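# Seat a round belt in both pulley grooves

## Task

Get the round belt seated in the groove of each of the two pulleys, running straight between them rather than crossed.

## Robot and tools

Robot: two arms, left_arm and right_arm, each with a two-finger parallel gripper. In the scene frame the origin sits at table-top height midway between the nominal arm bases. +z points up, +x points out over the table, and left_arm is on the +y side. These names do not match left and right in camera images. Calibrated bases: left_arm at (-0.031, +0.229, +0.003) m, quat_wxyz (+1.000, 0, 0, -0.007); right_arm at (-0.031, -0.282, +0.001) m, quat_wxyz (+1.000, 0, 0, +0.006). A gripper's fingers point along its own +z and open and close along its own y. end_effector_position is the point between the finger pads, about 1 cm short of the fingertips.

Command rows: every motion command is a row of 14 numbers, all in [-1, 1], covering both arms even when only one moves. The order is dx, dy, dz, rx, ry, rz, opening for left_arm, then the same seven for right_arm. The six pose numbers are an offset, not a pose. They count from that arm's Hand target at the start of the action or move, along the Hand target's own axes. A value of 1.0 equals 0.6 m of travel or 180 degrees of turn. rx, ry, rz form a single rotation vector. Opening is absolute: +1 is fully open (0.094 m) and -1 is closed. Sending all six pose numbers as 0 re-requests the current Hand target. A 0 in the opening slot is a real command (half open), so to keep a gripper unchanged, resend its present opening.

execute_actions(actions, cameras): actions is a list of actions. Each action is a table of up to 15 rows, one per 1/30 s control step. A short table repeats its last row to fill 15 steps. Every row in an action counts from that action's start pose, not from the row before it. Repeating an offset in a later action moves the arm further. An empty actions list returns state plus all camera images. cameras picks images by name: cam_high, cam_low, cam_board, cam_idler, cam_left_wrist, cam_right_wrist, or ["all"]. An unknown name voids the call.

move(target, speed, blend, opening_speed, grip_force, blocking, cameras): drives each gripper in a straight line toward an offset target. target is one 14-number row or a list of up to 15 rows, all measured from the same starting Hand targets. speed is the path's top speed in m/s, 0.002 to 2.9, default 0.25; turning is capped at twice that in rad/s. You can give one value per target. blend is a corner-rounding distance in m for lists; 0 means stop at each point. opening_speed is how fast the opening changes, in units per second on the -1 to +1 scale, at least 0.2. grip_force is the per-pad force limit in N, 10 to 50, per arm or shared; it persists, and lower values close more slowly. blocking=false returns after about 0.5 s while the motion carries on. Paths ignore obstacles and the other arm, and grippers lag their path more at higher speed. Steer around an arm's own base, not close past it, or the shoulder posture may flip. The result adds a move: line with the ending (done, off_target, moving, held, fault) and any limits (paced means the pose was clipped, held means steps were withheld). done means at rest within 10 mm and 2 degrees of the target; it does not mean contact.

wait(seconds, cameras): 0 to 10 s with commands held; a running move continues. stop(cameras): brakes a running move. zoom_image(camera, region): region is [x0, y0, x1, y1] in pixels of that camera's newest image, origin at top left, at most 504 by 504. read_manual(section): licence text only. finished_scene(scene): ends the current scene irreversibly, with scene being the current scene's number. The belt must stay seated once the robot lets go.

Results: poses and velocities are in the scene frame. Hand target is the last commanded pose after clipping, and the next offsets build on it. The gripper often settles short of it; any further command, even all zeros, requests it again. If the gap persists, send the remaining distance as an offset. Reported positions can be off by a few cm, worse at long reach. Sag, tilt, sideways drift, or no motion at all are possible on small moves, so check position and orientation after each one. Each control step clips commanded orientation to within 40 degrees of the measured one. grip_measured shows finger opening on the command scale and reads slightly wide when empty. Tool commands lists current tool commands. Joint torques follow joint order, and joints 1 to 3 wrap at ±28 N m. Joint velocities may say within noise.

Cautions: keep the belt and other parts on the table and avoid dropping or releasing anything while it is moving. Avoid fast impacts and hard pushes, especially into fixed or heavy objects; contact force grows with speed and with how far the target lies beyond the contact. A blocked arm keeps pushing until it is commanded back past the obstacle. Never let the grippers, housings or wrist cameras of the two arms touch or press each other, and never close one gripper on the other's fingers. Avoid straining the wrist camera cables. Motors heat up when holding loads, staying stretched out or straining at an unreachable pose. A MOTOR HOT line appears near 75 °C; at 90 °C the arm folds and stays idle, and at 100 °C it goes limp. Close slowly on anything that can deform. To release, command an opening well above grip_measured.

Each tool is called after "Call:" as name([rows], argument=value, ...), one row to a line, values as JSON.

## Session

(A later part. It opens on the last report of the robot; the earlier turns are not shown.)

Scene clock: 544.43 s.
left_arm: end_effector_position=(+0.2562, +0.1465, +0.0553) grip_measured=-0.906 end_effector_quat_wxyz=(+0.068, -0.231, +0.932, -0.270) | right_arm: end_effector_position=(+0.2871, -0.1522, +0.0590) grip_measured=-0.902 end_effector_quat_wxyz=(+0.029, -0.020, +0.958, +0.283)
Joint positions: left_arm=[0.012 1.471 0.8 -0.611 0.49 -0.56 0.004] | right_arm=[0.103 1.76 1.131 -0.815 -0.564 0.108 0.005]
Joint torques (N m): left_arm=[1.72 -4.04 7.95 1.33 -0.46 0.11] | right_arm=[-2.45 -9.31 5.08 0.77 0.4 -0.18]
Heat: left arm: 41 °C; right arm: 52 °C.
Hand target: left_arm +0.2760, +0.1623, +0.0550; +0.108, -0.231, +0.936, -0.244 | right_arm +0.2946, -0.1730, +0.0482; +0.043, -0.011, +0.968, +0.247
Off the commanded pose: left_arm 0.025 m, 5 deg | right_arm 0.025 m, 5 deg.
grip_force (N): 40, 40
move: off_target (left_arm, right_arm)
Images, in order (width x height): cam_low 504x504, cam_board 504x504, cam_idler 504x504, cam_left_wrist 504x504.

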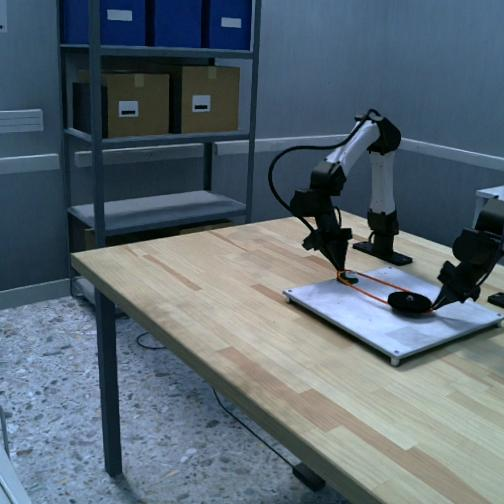

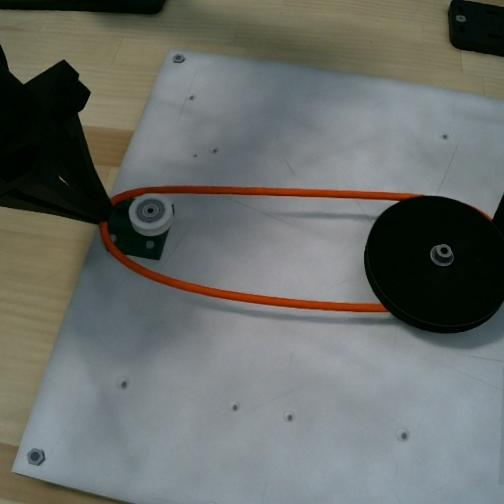

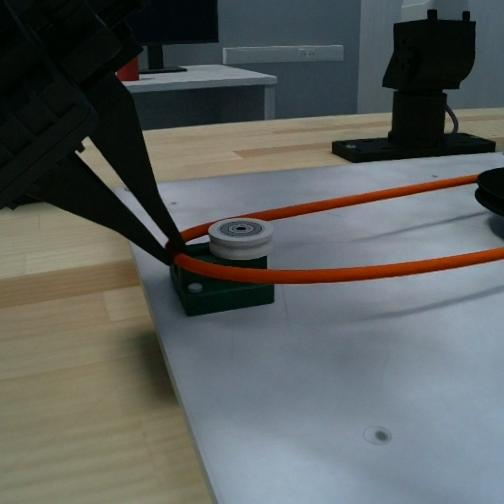

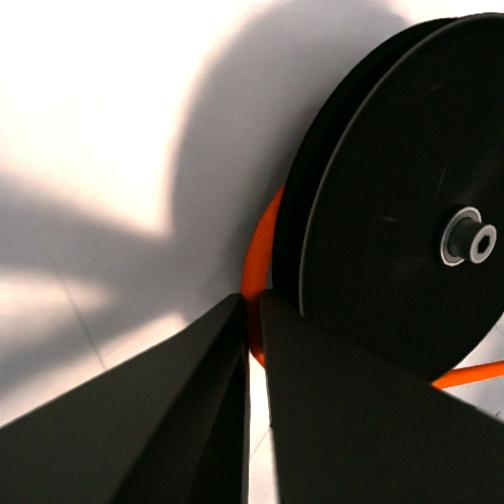

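Call:
move(target=[0,0,0,0,0,0,-1,-0.0005,0.0178,0.0022,0,0,0,-1], speed=0.04, cameras=["cam_board","cam_idler","cam_right_wrist"])

Call:
zoom_image(camera="cam_idler", region=[130, 160, 330, 320])

Scene clock: 557.37 s.
left_arm: end_effector_position=(+0.2567, +0.1466, +0.0554) grip_measured=-0.906 end_effector_quat_wxyz=(+0.069, -0.231, +0.932, -0.270) | right_arm: end_effector_position=(+0.2874, -0.1498, +0.0588) grip_measured=-0.902 end_effector_quat_wxyz=(+0.028, -0.016, +0.959, +0.282)
Joint positions: left_arm=[0.012 1.471 0.8 -0.609 0.49 -0.56 0.004] | right_arm=[0.111 1.76 1.131 -0.81 -0.561 0.127 0.005]
Joint torques (N m): left_arm=[1.69 -4.12 7.99 1.31 -0.47 0.11] | right_arm=[-0.61 -10.02 6.06 0.79 0.45 -0.05]
Motor temperatures (°C): left_arm=[25 39 40 29 25 23 28] | right_arm=[25 50 33 27 26 22 25]
Heat: left arm: 40 °C; right arm: 50 °C.
Hand target: left_arm +0.2760, +0.1623, +0.0551; +0.108, -0.231, +0.936, -0.244 | right_arm +0.2946, -0.1630, +0.0522; +0.043, -0.011, +0.968, +0.248
Off the commanded pose: left_arm 0.025 m, 5 deg | right_arm 0.016 m, 4 deg.
grip_force (N): 40, 40
move: off_target (left_arm, right_arm)
Images, in order (width x height): cam_board 504x504, cam_idler 504x504, cam_right_wrist 504x504.

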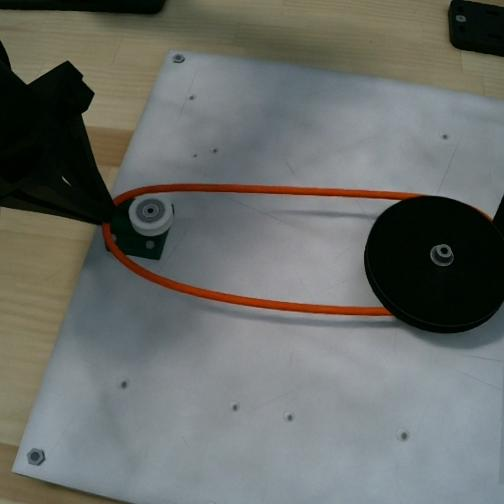

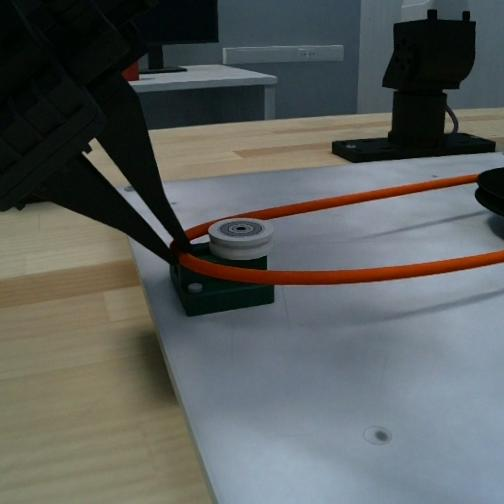

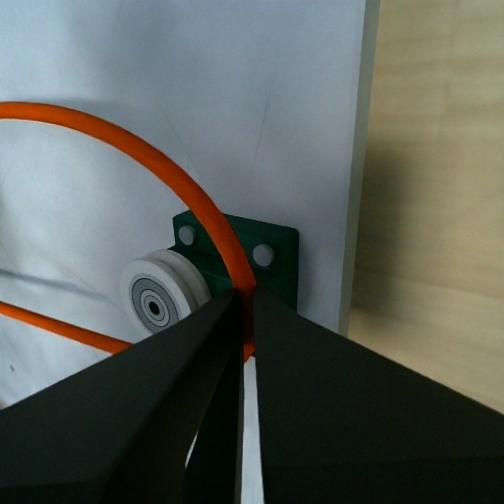

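Scaled by 2.520 from the camera's 504x504 image, which has a finer 720x720 frame.

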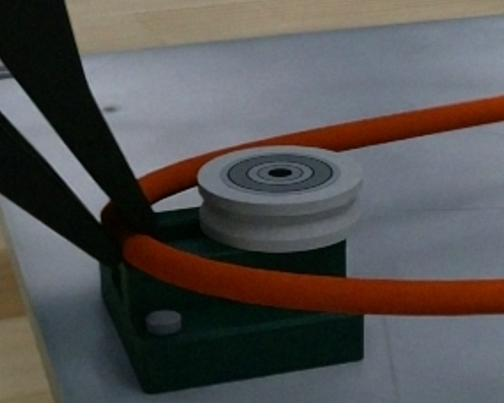

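Call:
move(target=[0,0,0,0,0,0,-1,-0.0011,0.018,-0.0052,0,0,0,-1], speed=0.04, cameras=["cam_board","cam_idler","cam_right_wrist"])

Call:
zoom_image(camera="cam_idler", region=[130, 160, 330, 320])

Scene clock: 565.27 s.
left_arm: end_effector_position=(+0.2579, +0.1472, +0.0555) grip_measured=-0.906 end_effector_quat_wxyz=(+0.071, -0.230, +0.933, -0.269) | right_arm: end_effector_position=(+0.2860, -0.1473, +0.0577) grip_measured=-0.902 end_effector_quat_wxyz=(+0.023, -0.009, +0.961, +0.277)
Joint positions: left_arm=[0.013 1.471 0.8 -0.604 0.487 -0.56 0.004] | right_arm=[0.124 1.76 1.131 -0.81 -0.549 0.155 0.005]
Joint torques (N m): left_arm=[1.59 -4.01 7.98 1.28 -0.46 0.09] | right_arm=[0.28 -11.08 7.92 0.66 0.35 -0.09]
Heat: left arm: 41 °C; right arm: 50 °C.
Hand target: left_arm +0.2760, +0.1622, +0.0551; +0.108, -0.231, +0.936, -0.244 | right_arm +0.2945, -0.1549, +0.0601; +0.042, -0.011, +0.968, +0.248
Off the commanded pose: left_arm 0.024 m, 5 deg | right_arm 0.012 m, 4 deg.
grip_force (N): 40, 40
move: off_target (left_arm, right_arm)
Images, in order (width x height): cam_board 504x504, cam_idler 504x504, cam_right_wrist 504x504.

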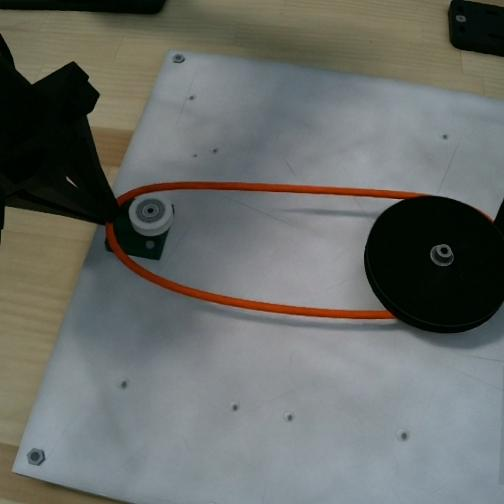

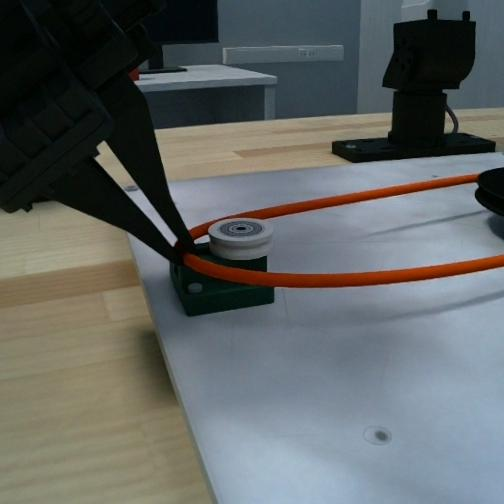

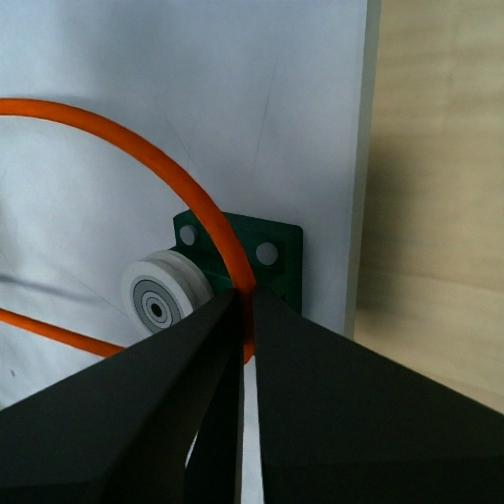

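Scaled by 2.520 from the camera's 504x504 image, which has a finer 720x720 frame.

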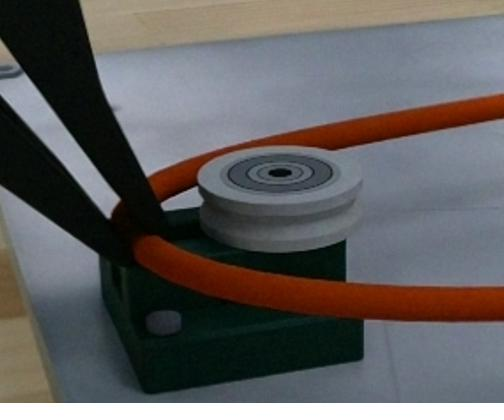

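Call:
move([
  [0,0,0,0,0,0,-1,-0.0012,0.0065,-0.0117,0,0,0,-1],
  [0,0,0,0,0,0,-1,-0.0012,0.018,-0.0065,0,0,0,-1],
], speed=0.04, cameras=["cam_board","cam_idler","cam_right_wrist"])

Call:
zoom_image(camera="cam_idler", region=[130, 160, 330, 320])

Scene clock: 574.63 s.
left_arm: end_effector_position=(+0.2606, +0.1488, +0.0557) grip_measured=-0.906 end_effector_quat_wxyz=(+0.078, -0.229, +0.933, -0.267) | right_arm: end_effector_position=(+0.2835, -0.1413, +0.0587) grip_measured=-0.902 end_effector_quat_wxyz=(+0.017, -0.009, +0.964, +0.266)
Joint positions: left_arm=[0.015 1.471 0.8 -0.593 0.48 -0.557 0.004] | right_arm=[0.154 1.76 1.144 -0.824 -0.526 0.181 0.005]
Joint torques (N m): left_arm=[1.39 -3.95 7.91 1.22 -0.36 0.08] | right_arm=[-0.23 -12.26 8.88 0.61 0.16 -0.06]
Heat: left arm: 41 °C; right arm: 50 °C.
Hand target: left_arm +0.2760, +0.1622, +0.0551; +0.108, -0.231, +0.936, -0.244 | right_arm +0.2946, -0.1474, +0.0688; +0.043, -0.011, +0.968, +0.247
Off the commanded pose: left_arm 0.020 m, 4 deg | right_arm 0.016 m, 4 deg.
grip_force (N): 40, 40
move: off_target (left_arm, right_arm)
Images, in order (width x height): cam_board 504x504, cam_idler 504x504, cam_right_wrist 504x504.

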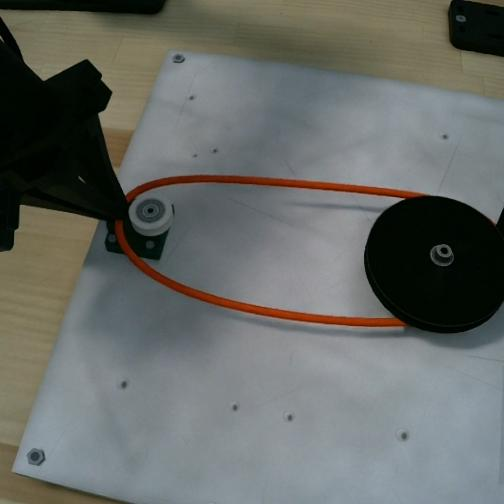

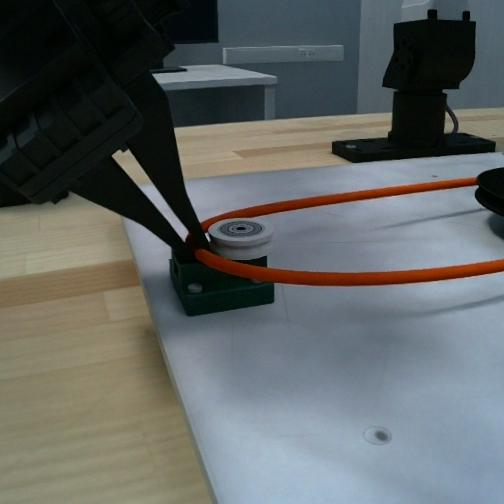

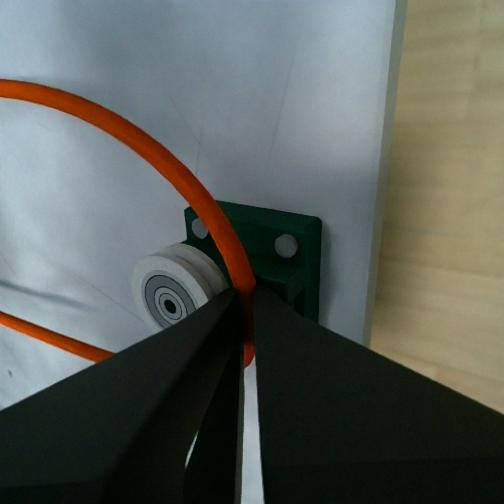

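Scaled by 2.520 from the camera's 504x504 image, which has a finer 720x720 frame.

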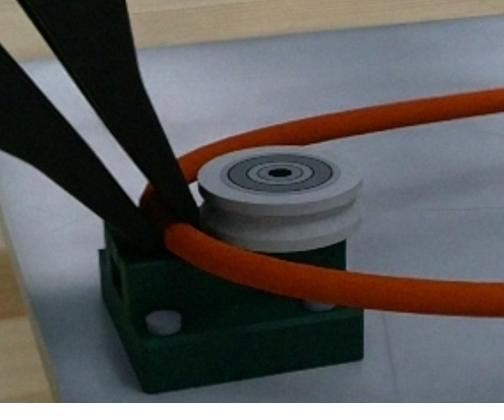

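Call:
move(target=[0,0,0,0,0,0,-1,-0.0006,0.003,-0.0075,0,0,0,-1], speed=0.04, cameras=["cam_idler"])

Call:
zoom_image(camera="cam_idler", region=[130, 160, 330, 320])

Scene clock: 582.10 s.
left_arm: end_effector_position=(+0.2606, +0.1488, +0.0557) grip_measured=-0.906 end_effector_quat_wxyz=(+0.078, -0.229, +0.933, -0.267) | right_arm: end_effector_position=(+0.2850, -0.1411, +0.0615) grip_measured=-0.902 end_effector_quat_wxyz=(+0.018, -0.009, +0.964, +0.266)
Joint positions: left_arm=[0.015 1.471 0.8 -0.593 0.48 -0.557 0.004] | right_arm=[0.154 1.76 1.156 -0.834 -0.526 0.182 0.005]
Joint torques (N m): left_arm=[1.4 -3.97 7.92 1.2 -0.37 0.08] | right_arm=[-0.25 -12.75 8.87 0.58 0.2 -0.07]
Heat: left arm: 41 °C; right arm: 51 °C.
Hand target: left_arm +0.2760, +0.1622, +0.0551; +0.108, -0.231, +0.936, -0.244 | right_arm +0.2944, -0.1480, +0.0736; +0.043, -0.011, +0.968, +0.248
Off the commanded pose: left_arm 0.020 m, 4 deg | right_arm 0.017 m, 4 deg.
grip_force (N): 40, 40
move: off_target (left_arm, right_arm)
Images, in order (width x height): cam_idler 504x504.

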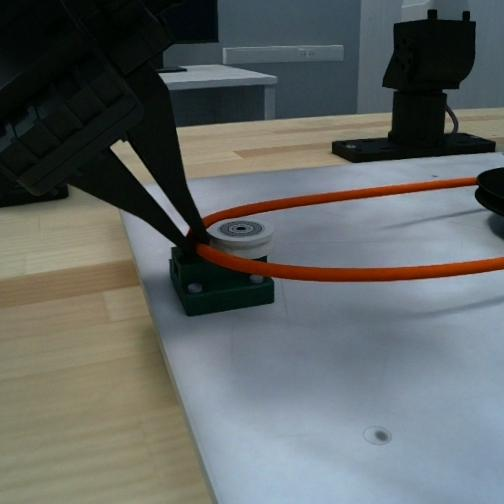

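Scaled by 2.520 from the camera's 504x504 image, which has a finer 720x720 frame.

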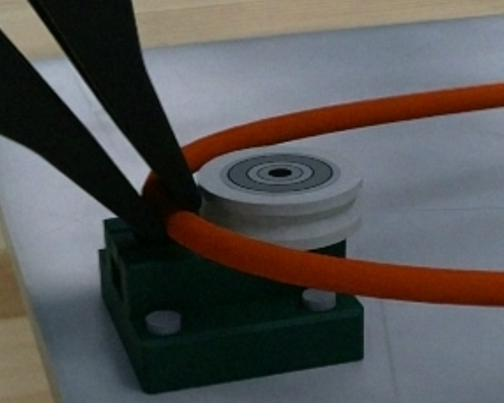

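Call:
move([
  [0,0,0,0,0,0,-1,0,0,-0.001,0,0,0,-0.82],
  [0,0,0,0,0,0,-1,0,0,-0.06,0,0,0,-0.82],
], speed=0.05, cameras=["cam_board","cam_idler","cam_right_wrist","cam_low"])

Call:
zoom_image(camera="cam_idler", region=[130, 160, 330, 320])

Scene clock: 594.37 s.
left_arm: end_effector_position=(+0.2631, +0.1531, +0.0549) grip_measured=-0.906 end_effector_quat_wxyz=(+0.086, -0.231, +0.934, -0.259) | right_arm: end_effector_position=(+0.2840, -0.1639, +0.0884) grip_measured=-0.822 end_effector_quat_wxyz=(+0.017, -0.004, +0.969, +0.246)
Joint positions: left_arm=[0.02 1.471 0.8 -0.585 0.462 -0.555 0.004] | right_arm=[0.103 1.722 1.238 -0.991 -0.489 0.131 0.008]
Joint torques (N m): left_arm=[0.91 -3.89 7.94 1.2 -0.21 0.05] | right_arm=[-0.32 -12.75 9.01 0.51 -0.27 -0.14]
Heat: left arm: 42 °C; right arm: 53 °C.
Hand target: left_arm +0.2760, +0.1623, +0.0551; +0.108, -0.231, +0.936, -0.244 | right_arm +0.2916, -0.1653, +0.1050; +0.042, -0.011, +0.968, +0.247
Off the commanded pose: left_arm 0.016 m, 3 deg | right_arm 0.018 m, 3 deg.
grip_force (N): 40, 40
move: off_target (left_arm, right_arm)
Images, in order (width x height): cam_low 504x504, cam_board 504x504, cam_idler 504x504, cam_right_wrist 504x504.

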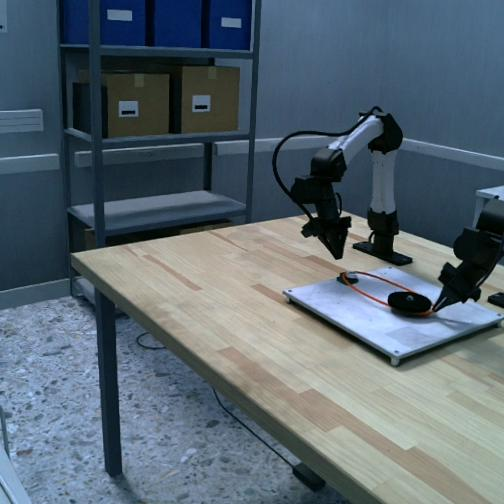

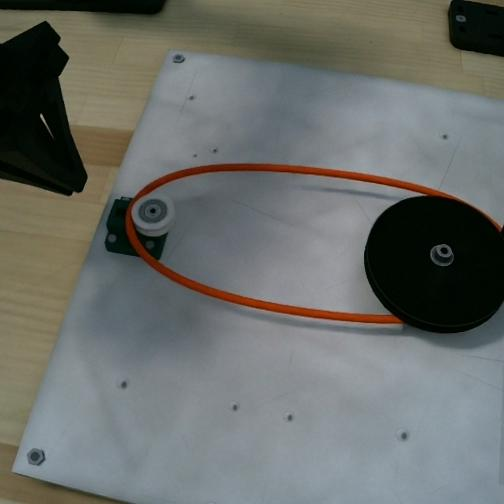

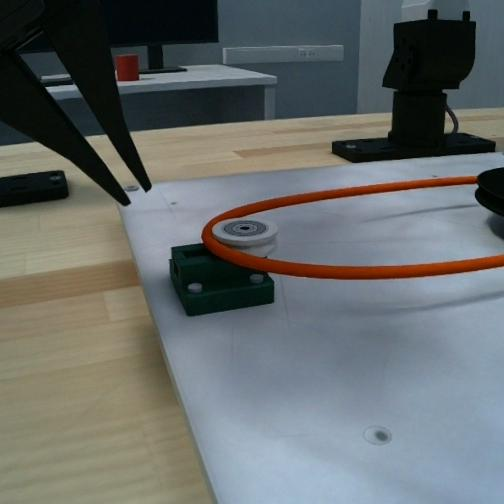

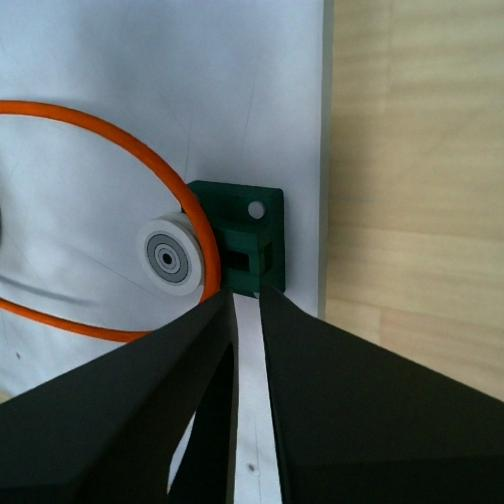

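Scaled by 2.520 from the camera's 504x504 image, which has a finer 720x720 frame.

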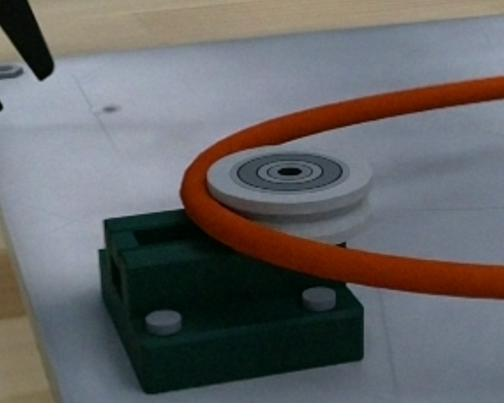

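Call:
move(target=[-0.0005,-0.0115,-0.005,0,0,0,-1,0,0,0,0,0,0,-0.82], speed=0.04, cameras=["cam_board","cam_left_wrist","cam_low"])

Call:
zoom_image(camera="cam_low", region=[370, 250, 450, 330])

Scene clock: 606.77 s.
left_arm: end_effector_position=(+0.2672, +0.1531, +0.0583) grip_measured=-0.906 end_effector_quat_wxyz=(+0.092, -0.228, +0.934, -0.257) | right_arm: end_effector_position=(+0.2839, -0.1639, +0.0884) grip_measured=-0.822 end_effector_quat_wxyz=(+0.017, -0.004, +0.969, +0.246)
Joint positions: left_arm=[0.016 1.471 0.813 -0.585 0.454 -0.555 0.004] | right_arm=[0.103 1.722 1.238 -0.991 -0.489 0.13 0.008]
Joint torques (N m): left_arm=[-0.28 -4.19 8.66 1.04 -0.18 -0.13] | right_arm=[-0.31 -12.75 8.81 0.52 -0.29 -0.11]
Heat: left arm: 42 °C; right arm: 54 °C.
Hand target: left_arm +0.2780, +0.1582, +0.0612; +0.108, -0.231, +0.936, -0.244 | right_arm +0.2916, -0.1653, +0.1050; +0.042, -0.011, +0.968, +0.247
Off the commanded pose: left_arm 0.012 m, 2 deg | right_arm 0.018 m, 3 deg.
grip_force (N): 40, 40
move: off_target (left_arm, right_arm)
Images, in order (width x height): cam_low 504x504, cam_board 504x504, cam_left_wrist 504x504.

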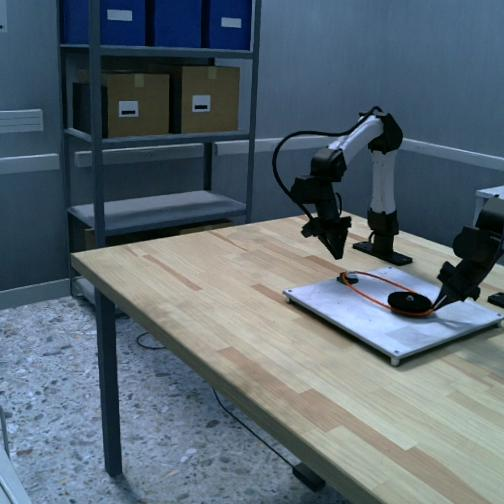

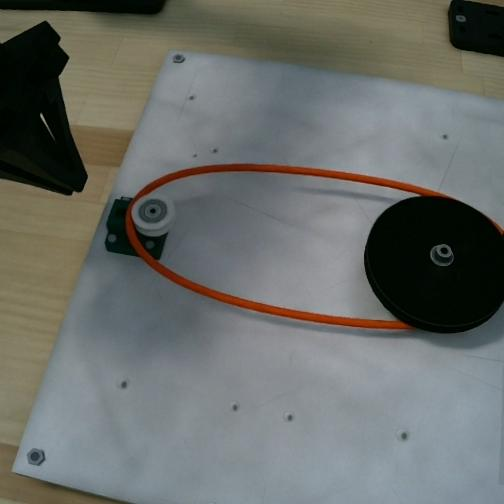

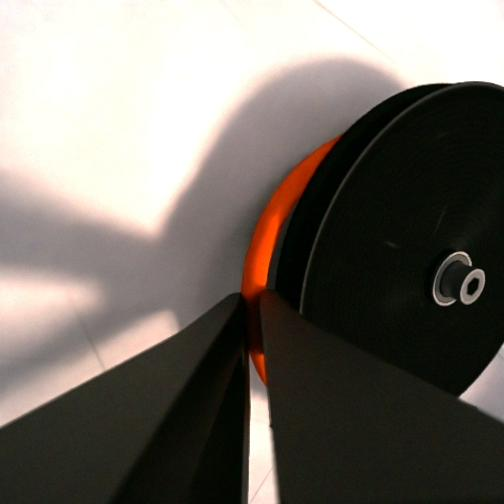

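Scaled by 6.300 from the camera's 504x504 image, which has a finer 720x720 frame.

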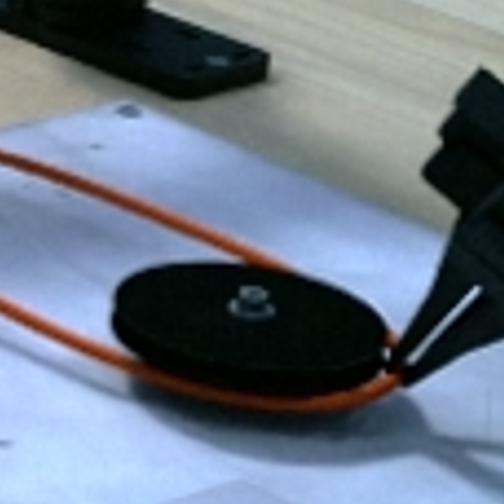

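Call:
move(target=[-0.001,-0.0058,-0.01,0,0,0,-1,0,0,0,0,0,0,-0.82], speed=0.04, cameras=["cam_board","cam_left_wrist","cam_low"])

Call:
zoom_image(camera="cam_low", region=[370, 250, 450, 330])

Call:
zoom_image(camera="cam_board", region=[340, 170, 504, 334])

Scene clock: 619.17 s.
left_arm: end_effector_position=(+0.2692, +0.1537, +0.0622) grip_measured=-0.906 end_effector_quat_wxyz=(+0.093, -0.229, +0.935, -0.256) | right_arm: end_effector_position=(+0.2839, -0.1639, +0.0884) grip_measured=-0.822 end_effector_quat_wxyz=(+0.017, -0.004, +0.969, +0.246)
Joint positions: left_arm=[0.016 1.471 0.831 -0.602 0.451 -0.555 0.004] | right_arm=[0.103 1.722 1.238 -0.991 -0.489 0.13 0.008]
Joint torques (N m): left_arm=[-0.24 -5.16 8.84 0.95 -0.15 -0.12] | right_arm=[-0.18 -12.79 9.03 0.53 -0.26 -0.13]
Motor temperatures (°C): left_arm=[25 36 43 29 25 23 28] | right_arm=[24 55 36 26 26 22 24]
Heat: left arm: 43 °C; right arm: 55 °C.
Hand target: left_arm +0.2779, +0.1582, +0.0682; +0.108, -0.231, +0.936, -0.244 | right_arm +0.2916, -0.1653, +0.1050; +0.042, -0.011, +0.968, +0.247
Off the commanded pose: left_arm 0.012 m, 2 deg | right_arm 0.018 m, 3 deg.
grip_force (N): 40, 40
move: off_target (left_arm, right_arm)
Images, in order (width x height): cam_low 504x504, cam_board 504x504, cam_left_wrist 504x504.

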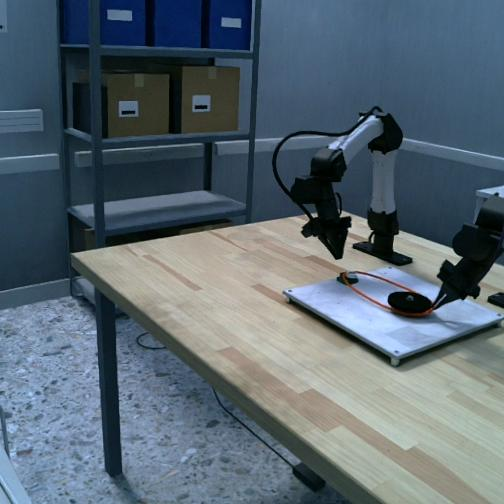

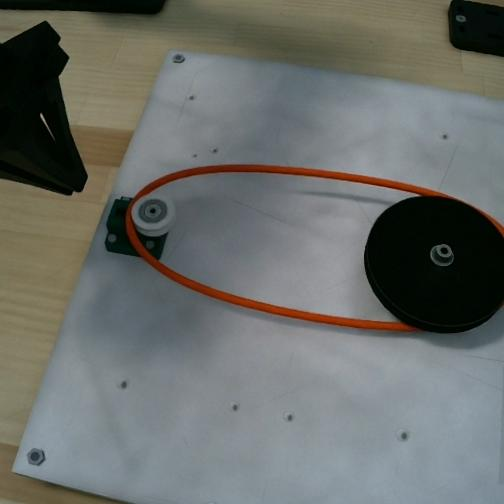

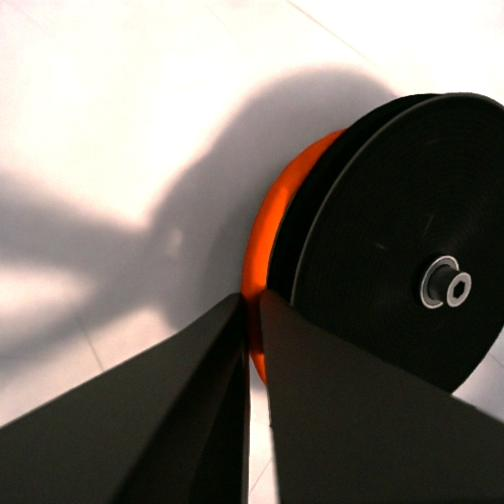

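Scaled by 6.300 from the camera's 504x504 image, which has a finer 720x720 frame.

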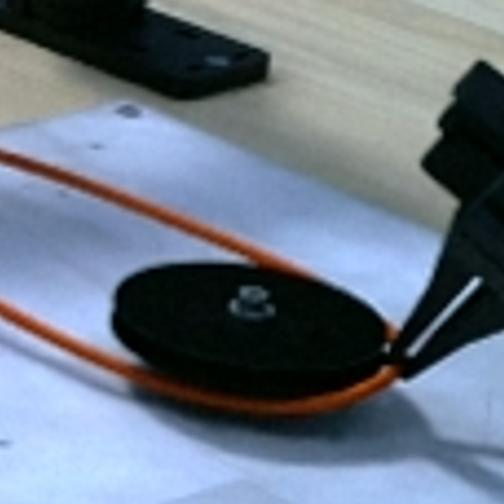

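Scaled by 3.073 from the camera's 504x504 image, which has a finer 720x720 frame.

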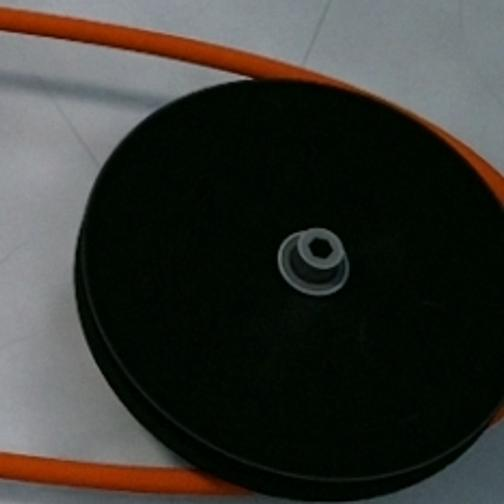

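Call:
zoom_image(camera="cam_left_wrist", region=[220, 60, 504, 344])

Call:
zoom_image(camera="cam_idler", region=[304, 130, 504, 330])

Scaled by 1.775 from the camera's 504x504 image, which has a finer 720x720 frame.

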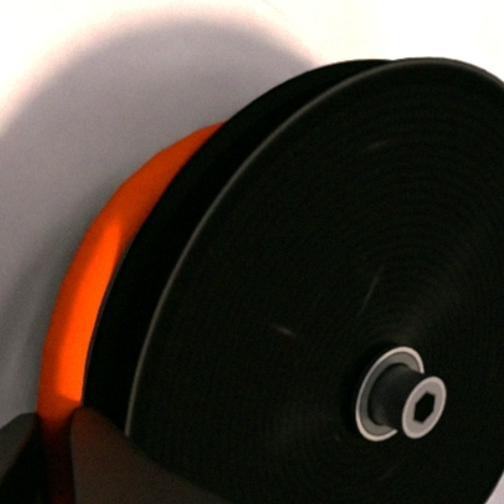

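This scene's latest camera images include none from cam_idler. They are from: cam_low, cam_board, cam_left_wrist. cam_idler's image comes with the result of a call that names it in "cameras".

Call:
move([
  [-0.0012,0.0173,-0.0102,0,0,0,-1,0,0,0,0,0,0,-0.82],
  [-0.0023,0.0123,-0.0188,0,0,0,-1,0,0,0,0,0,0,-0.82],
], speed=0.05, cameras=["cam_board","cam_left_wrist","cam_low","cam_idler"])

Call:
zoom_image(camera="cam_low", region=[370, 250, 450, 330])

Call:
zoom_image(camera="cam_idler", region=[304, 130, 504, 330])

Scene clock: 649.07 s.
left_arm: end_effector_position=(+0.2637, +0.1611, +0.0617) grip_measured=-0.906 end_effector_quat_wxyz=(+0.082, -0.233, +0.936, -0.251) | right_arm: end_effector_position=(+0.2839, -0.1639, +0.0884) grip_measured=-0.822 end_effector_quat_wxyz=(+0.017, -0.004, +0.969, +0.246)
Joint positions: left_arm=[0.044 1.471 0.838 -0.647 0.456 -0.527 0.004] | right_arm=[0.103 1.722 1.238 -0.991 -0.489 0.13 0.008]
Joint torques (N m): left_arm=[1.21 -7.05 8.72 0.83 -0.06 0.05] | right_arm=[-0.34 -12.72 8.92 0.52 -0.3 -0.19]
Motor temperatures (°C): left_arm=[25 37 42 28 25 23 29] | right_arm=[24 57 37 26 26 22 24]
Heat: left arm: 42 °C; right arm: 57 °C.
Hand target: left_arm +0.2727, +0.1693, +0.0742; +0.108, -0.231, +0.936, -0.244 | right_arm +0.2916, -0.1653, +0.1050; +0.042, -0.011, +0.968, +0.247
Off the commanded pose: left_arm 0.017 m, 3 deg | right_arm 0.018 m, 3 deg.
grip_force (N): 40, 40
move: off_target (left_arm, right_arm)
Images, in order (width x height): cam_low 504x504, cam_board 504x504, cam_idler 504x504, cam_left_wrist 504x504.

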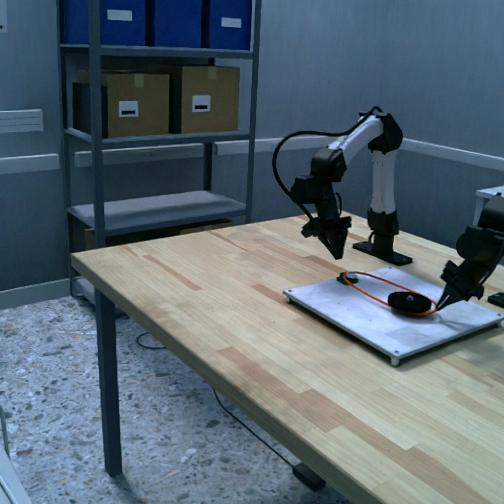

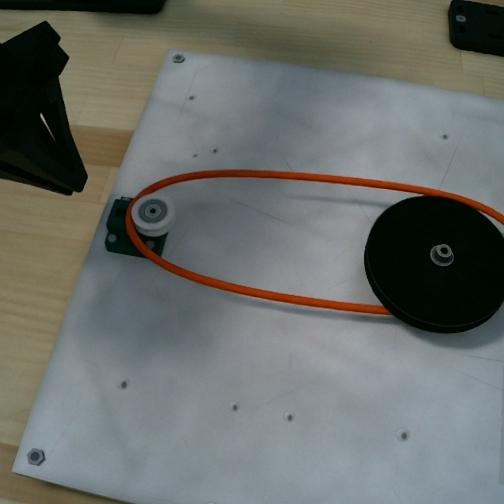

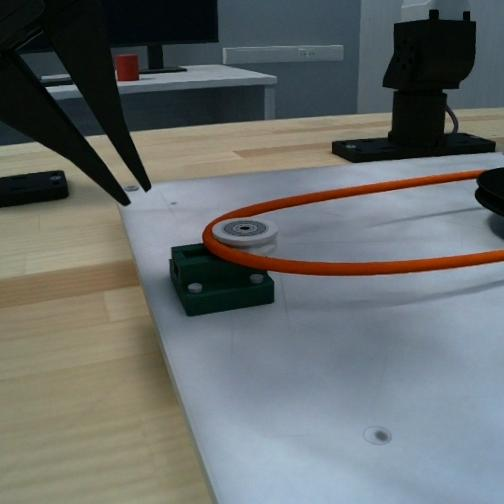

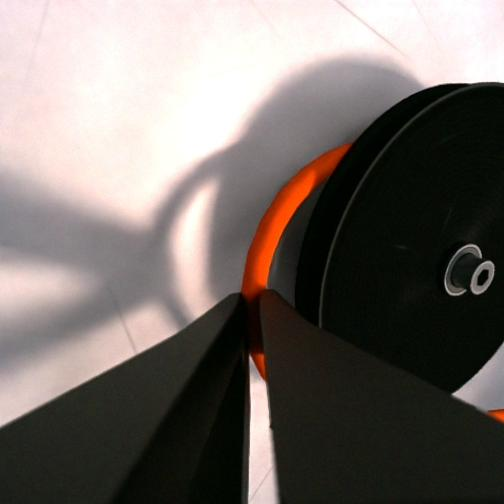

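Scaled by 6.300 from the camera's 504x504 image, which has a finer 720x720 frame.

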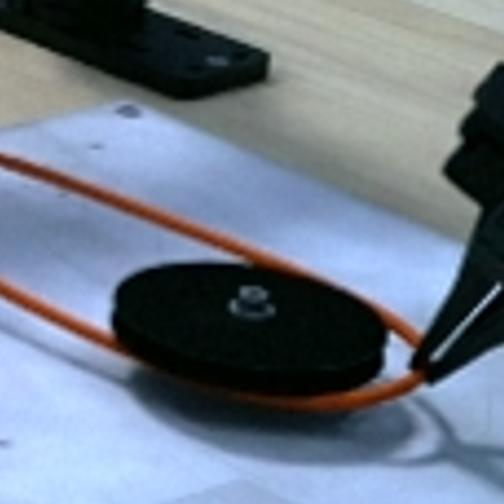

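Scaled by 2.520 from the camera's 504x504 image, which has a finer 720x720 frame.

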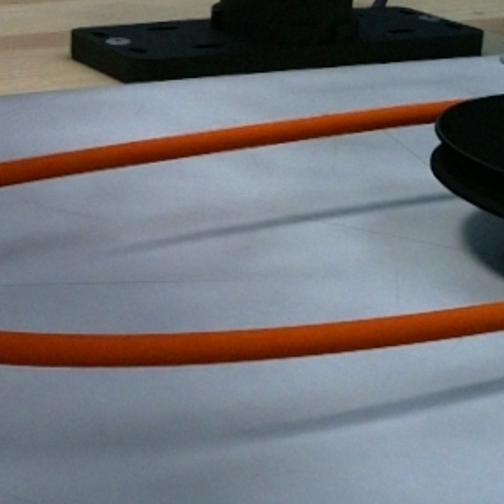

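Call:
move(target=[-0.0327,-0.0173,0.0058,0,-0.07,0,-1,0,0,0,0,0,0,-0.82], speed=0.05, cameras=["cam_board","cam_left_wrist","cam_low","cam_idler"])

Call:
zoom_image(camera="cam_low", region=[370, 250, 450, 330])

Call:
zoom_image(camera="cam_board", region=[340, 170, 504, 334])

Scene clock: 665.77 s.
left_arm: end_effector_position=(+0.2779, +0.1608, +0.0661) grip_measured=-0.906 end_effector_quat_wxyz=(+0.160, -0.253, +0.927, -0.227) | right_arm: end_effector_position=(+0.2839, -0.1639, +0.0884) grip_measured=-0.822 end_effector_quat_wxyz=(+0.017, -0.004, +0.969, +0.246)
Joint positions: left_arm=[-0.024 1.385 0.754 -0.475 0.329 -0.651 0.004] | right_arm=[0.103 1.722 1.238 -0.991 -0.489 0.13 0.008]
Joint torques (N m): left_arm=[-0.02 -6.86 6.58 1.78 -0.43 -0.21] | right_arm=[-0.43 -12.78 9.05 0.48 -0.28 -0.15]
Motor temperatures (°C): left_arm=[25 38 42 28 25 23 29] | right_arm=[24 57 38 26 26 22 24]
Heat: left arm: 42 °C; right arm: 57 °C.
Hand target: left_arm +0.2948, +0.1693, +0.0782; +0.210, -0.256, +0.918, -0.217 | right_arm +0.2916, -0.1653, +0.1050; +0.042, -0.011, +0.968, +0.247
Off the commanded pose: left_arm 0.022 m, 6 deg | right_arm 0.018 m, 3 deg.
grip_force (N): 40, 40
move: off_target (left_arm, right_arm)
Images, in order (width x height): cam_low 504x504, cam_board 504x504, cam_idler 504x504, cam_left_wrist 504x504.

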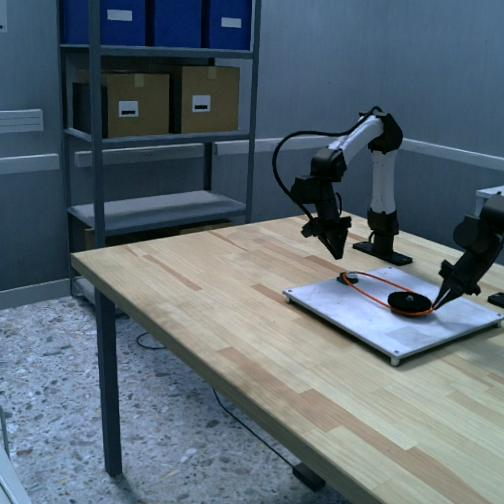

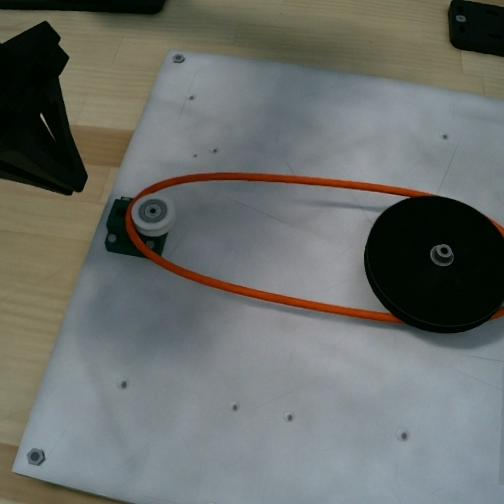

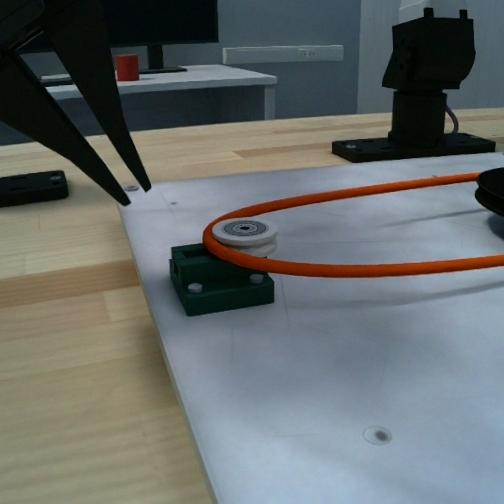

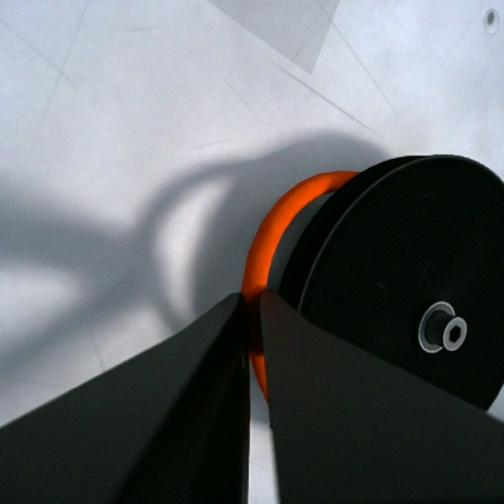

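Scaled by 6.300 from the camera's 504x504 image, which has a finer 720x720 frame.

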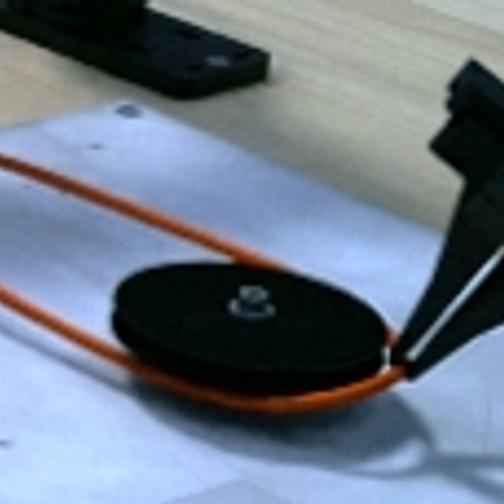

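Scaled by 3.073 from the camera's 504x504 image, which has a finer 720x720 frame.

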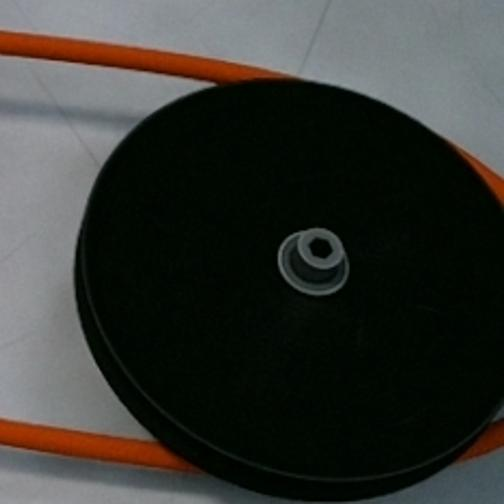

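Call:
move(target=[0,0,0,0,0,0,-1,-0.0613,0.2602,0.063,0.099,0.1025,-0.4037,-0.5], speed=0.12, cameras=["cam_board","cam_right_wrist","cam_low","cam_high"])

Scene clock: 725.17 s.
left_arm: end_effector_position=(+0.2780, +0.1608, +0.0662) grip_measured=-0.906 end_effector_quat_wxyz=(+0.160, -0.253, +0.927, -0.227) | right_arm: end_effector_position=(+0.3230, -0.0120, +0.1475) grip_measured=-0.502 end_effector_quat_wxyz=(+0.033, -0.603, +0.796, +0.031)
Joint positions: left_arm=[-0.024 1.385 0.754 -0.474 0.329 -0.652 0.004] | right_arm=[0.616 2.264 2.333 -1.574 -0.064 -0.667 0.023]
Joint torques (N m): left_arm=[0.02 -6.82 6.57 1.78 -0.43 -0.2] | right_arm=[0.5 -14.28 8.49 0.49 -0.01 -0.1]
Motor temperatures (°C): left_arm=[25 39 41 36 25 23 29] | right_arm=[24 57 39 26 26 22 24]
Heat: left arm: 41 °C; right arm: 57 °C.
Hand target: left_arm +0.2948, +0.1693, +0.0782; +0.210, -0.256, +0.918, -0.217 | right_arm +0.3246, -0.0101, +0.1499; +0.036, -0.608, +0.793, +0.027
Off the commanded pose: left_arm 0.022 m, 6 deg | right_arm 0.003 m, 1 deg.
grip_force (N): 40, 40
move: off_target (left_arm)
Images, in order (width x height): cam_high 504x504, cam_low 504x504, cam_board 504x504, cam_right_wrist 504x504.

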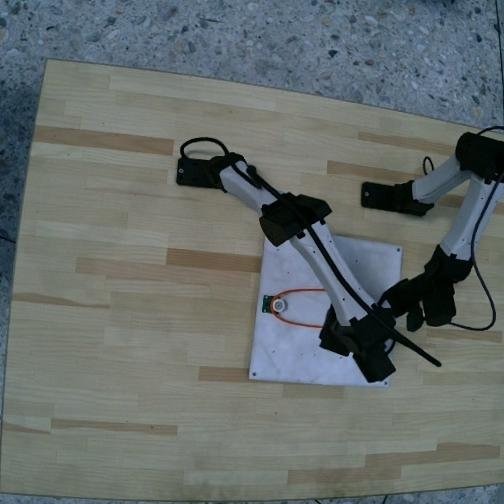

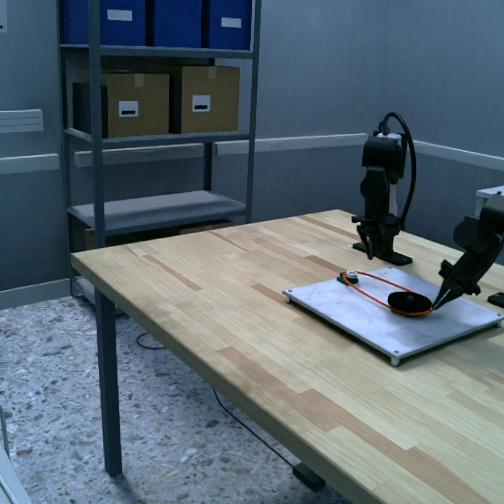

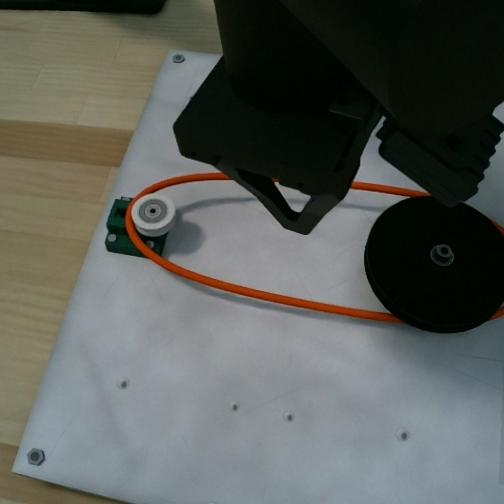

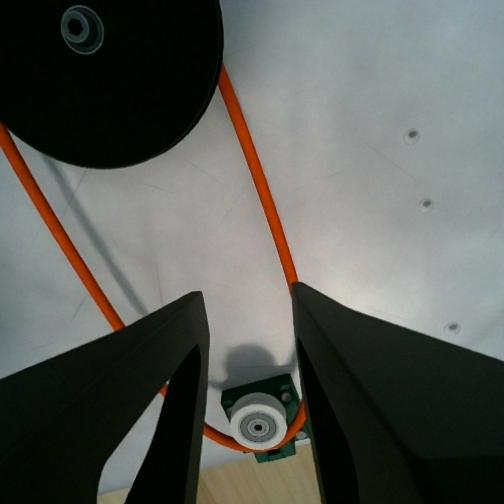

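Call:
move(target=[0,0,0,0,0,0,-1,0,-0.0083,0.12,0,0,-0.078,-0.5], speed=0.1, cameras=["cam_board","cam_right_wrist","cam_idler"])

Scene clock: 755.57 s.
left_arm: end_effector_position=(+0.2780, +0.1608, +0.0662) grip_measured=-0.906 end_effector_quat_wxyz=(+0.160, -0.253, +0.927, -0.227) | right_arm: end_effector_position=(+0.3301, -0.0073, +0.0755) grip_measured=-0.502 end_effector_quat_wxyz=(-0.030, +0.696, -0.717, -0.027)
Joint positions: left_arm=[-0.024 1.385 0.754 -0.474 0.329 -0.652 0.004] | right_arm=[0.616 2.264 2.044 -1.299 -0.062 -0.912 0.023]
Joint torques (N m): left_arm=[-0.02 -6.84 6.61 1.79 -0.43 -0.23] | right_arm=[0.62 -16.59 5.15 0.63 -0.02 -0.1]
Motor temperatures (°C): left_arm=[25 39 41 37 25 23 29] | right_arm=[24 56 40 26 26 22 24]
Heat: left arm: 41 °C; right arm: 56 °C.
Hand target: left_arm +0.2948, +0.1693, +0.0782; +0.210, -0.256, +0.918, -0.217 | right_arm +0.3310, -0.0051, +0.0782; -0.039, +0.700, -0.712, -0.023
Off the commanded pose: left_arm 0.022 m, 6 deg | right_arm 0.004 m, 1 deg.
grip_force (N): 40, 40
move: off_target (left_arm)
Images, in order (width x height): cam_board 504x504, cam_idler 504x504, cam_right_wrist 504x504.

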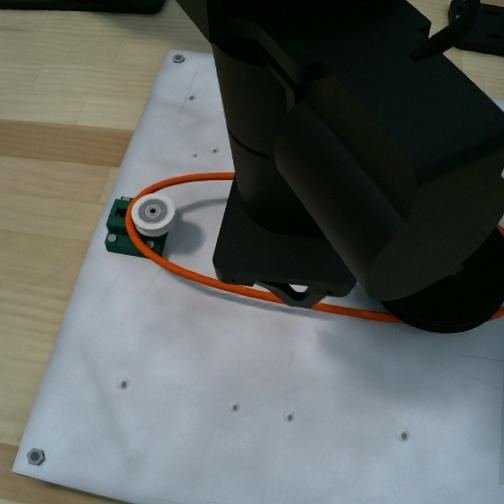

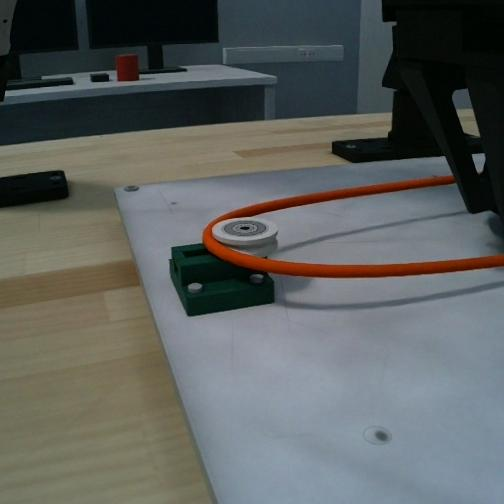

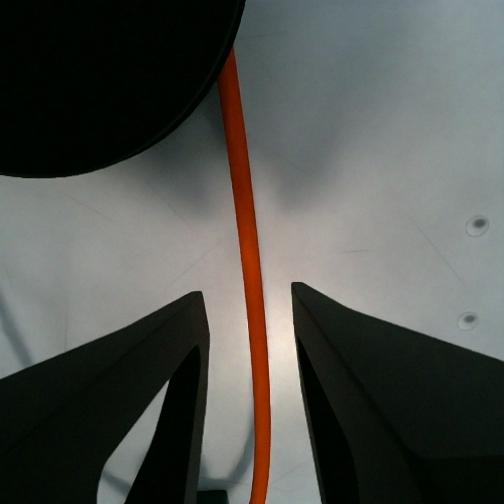

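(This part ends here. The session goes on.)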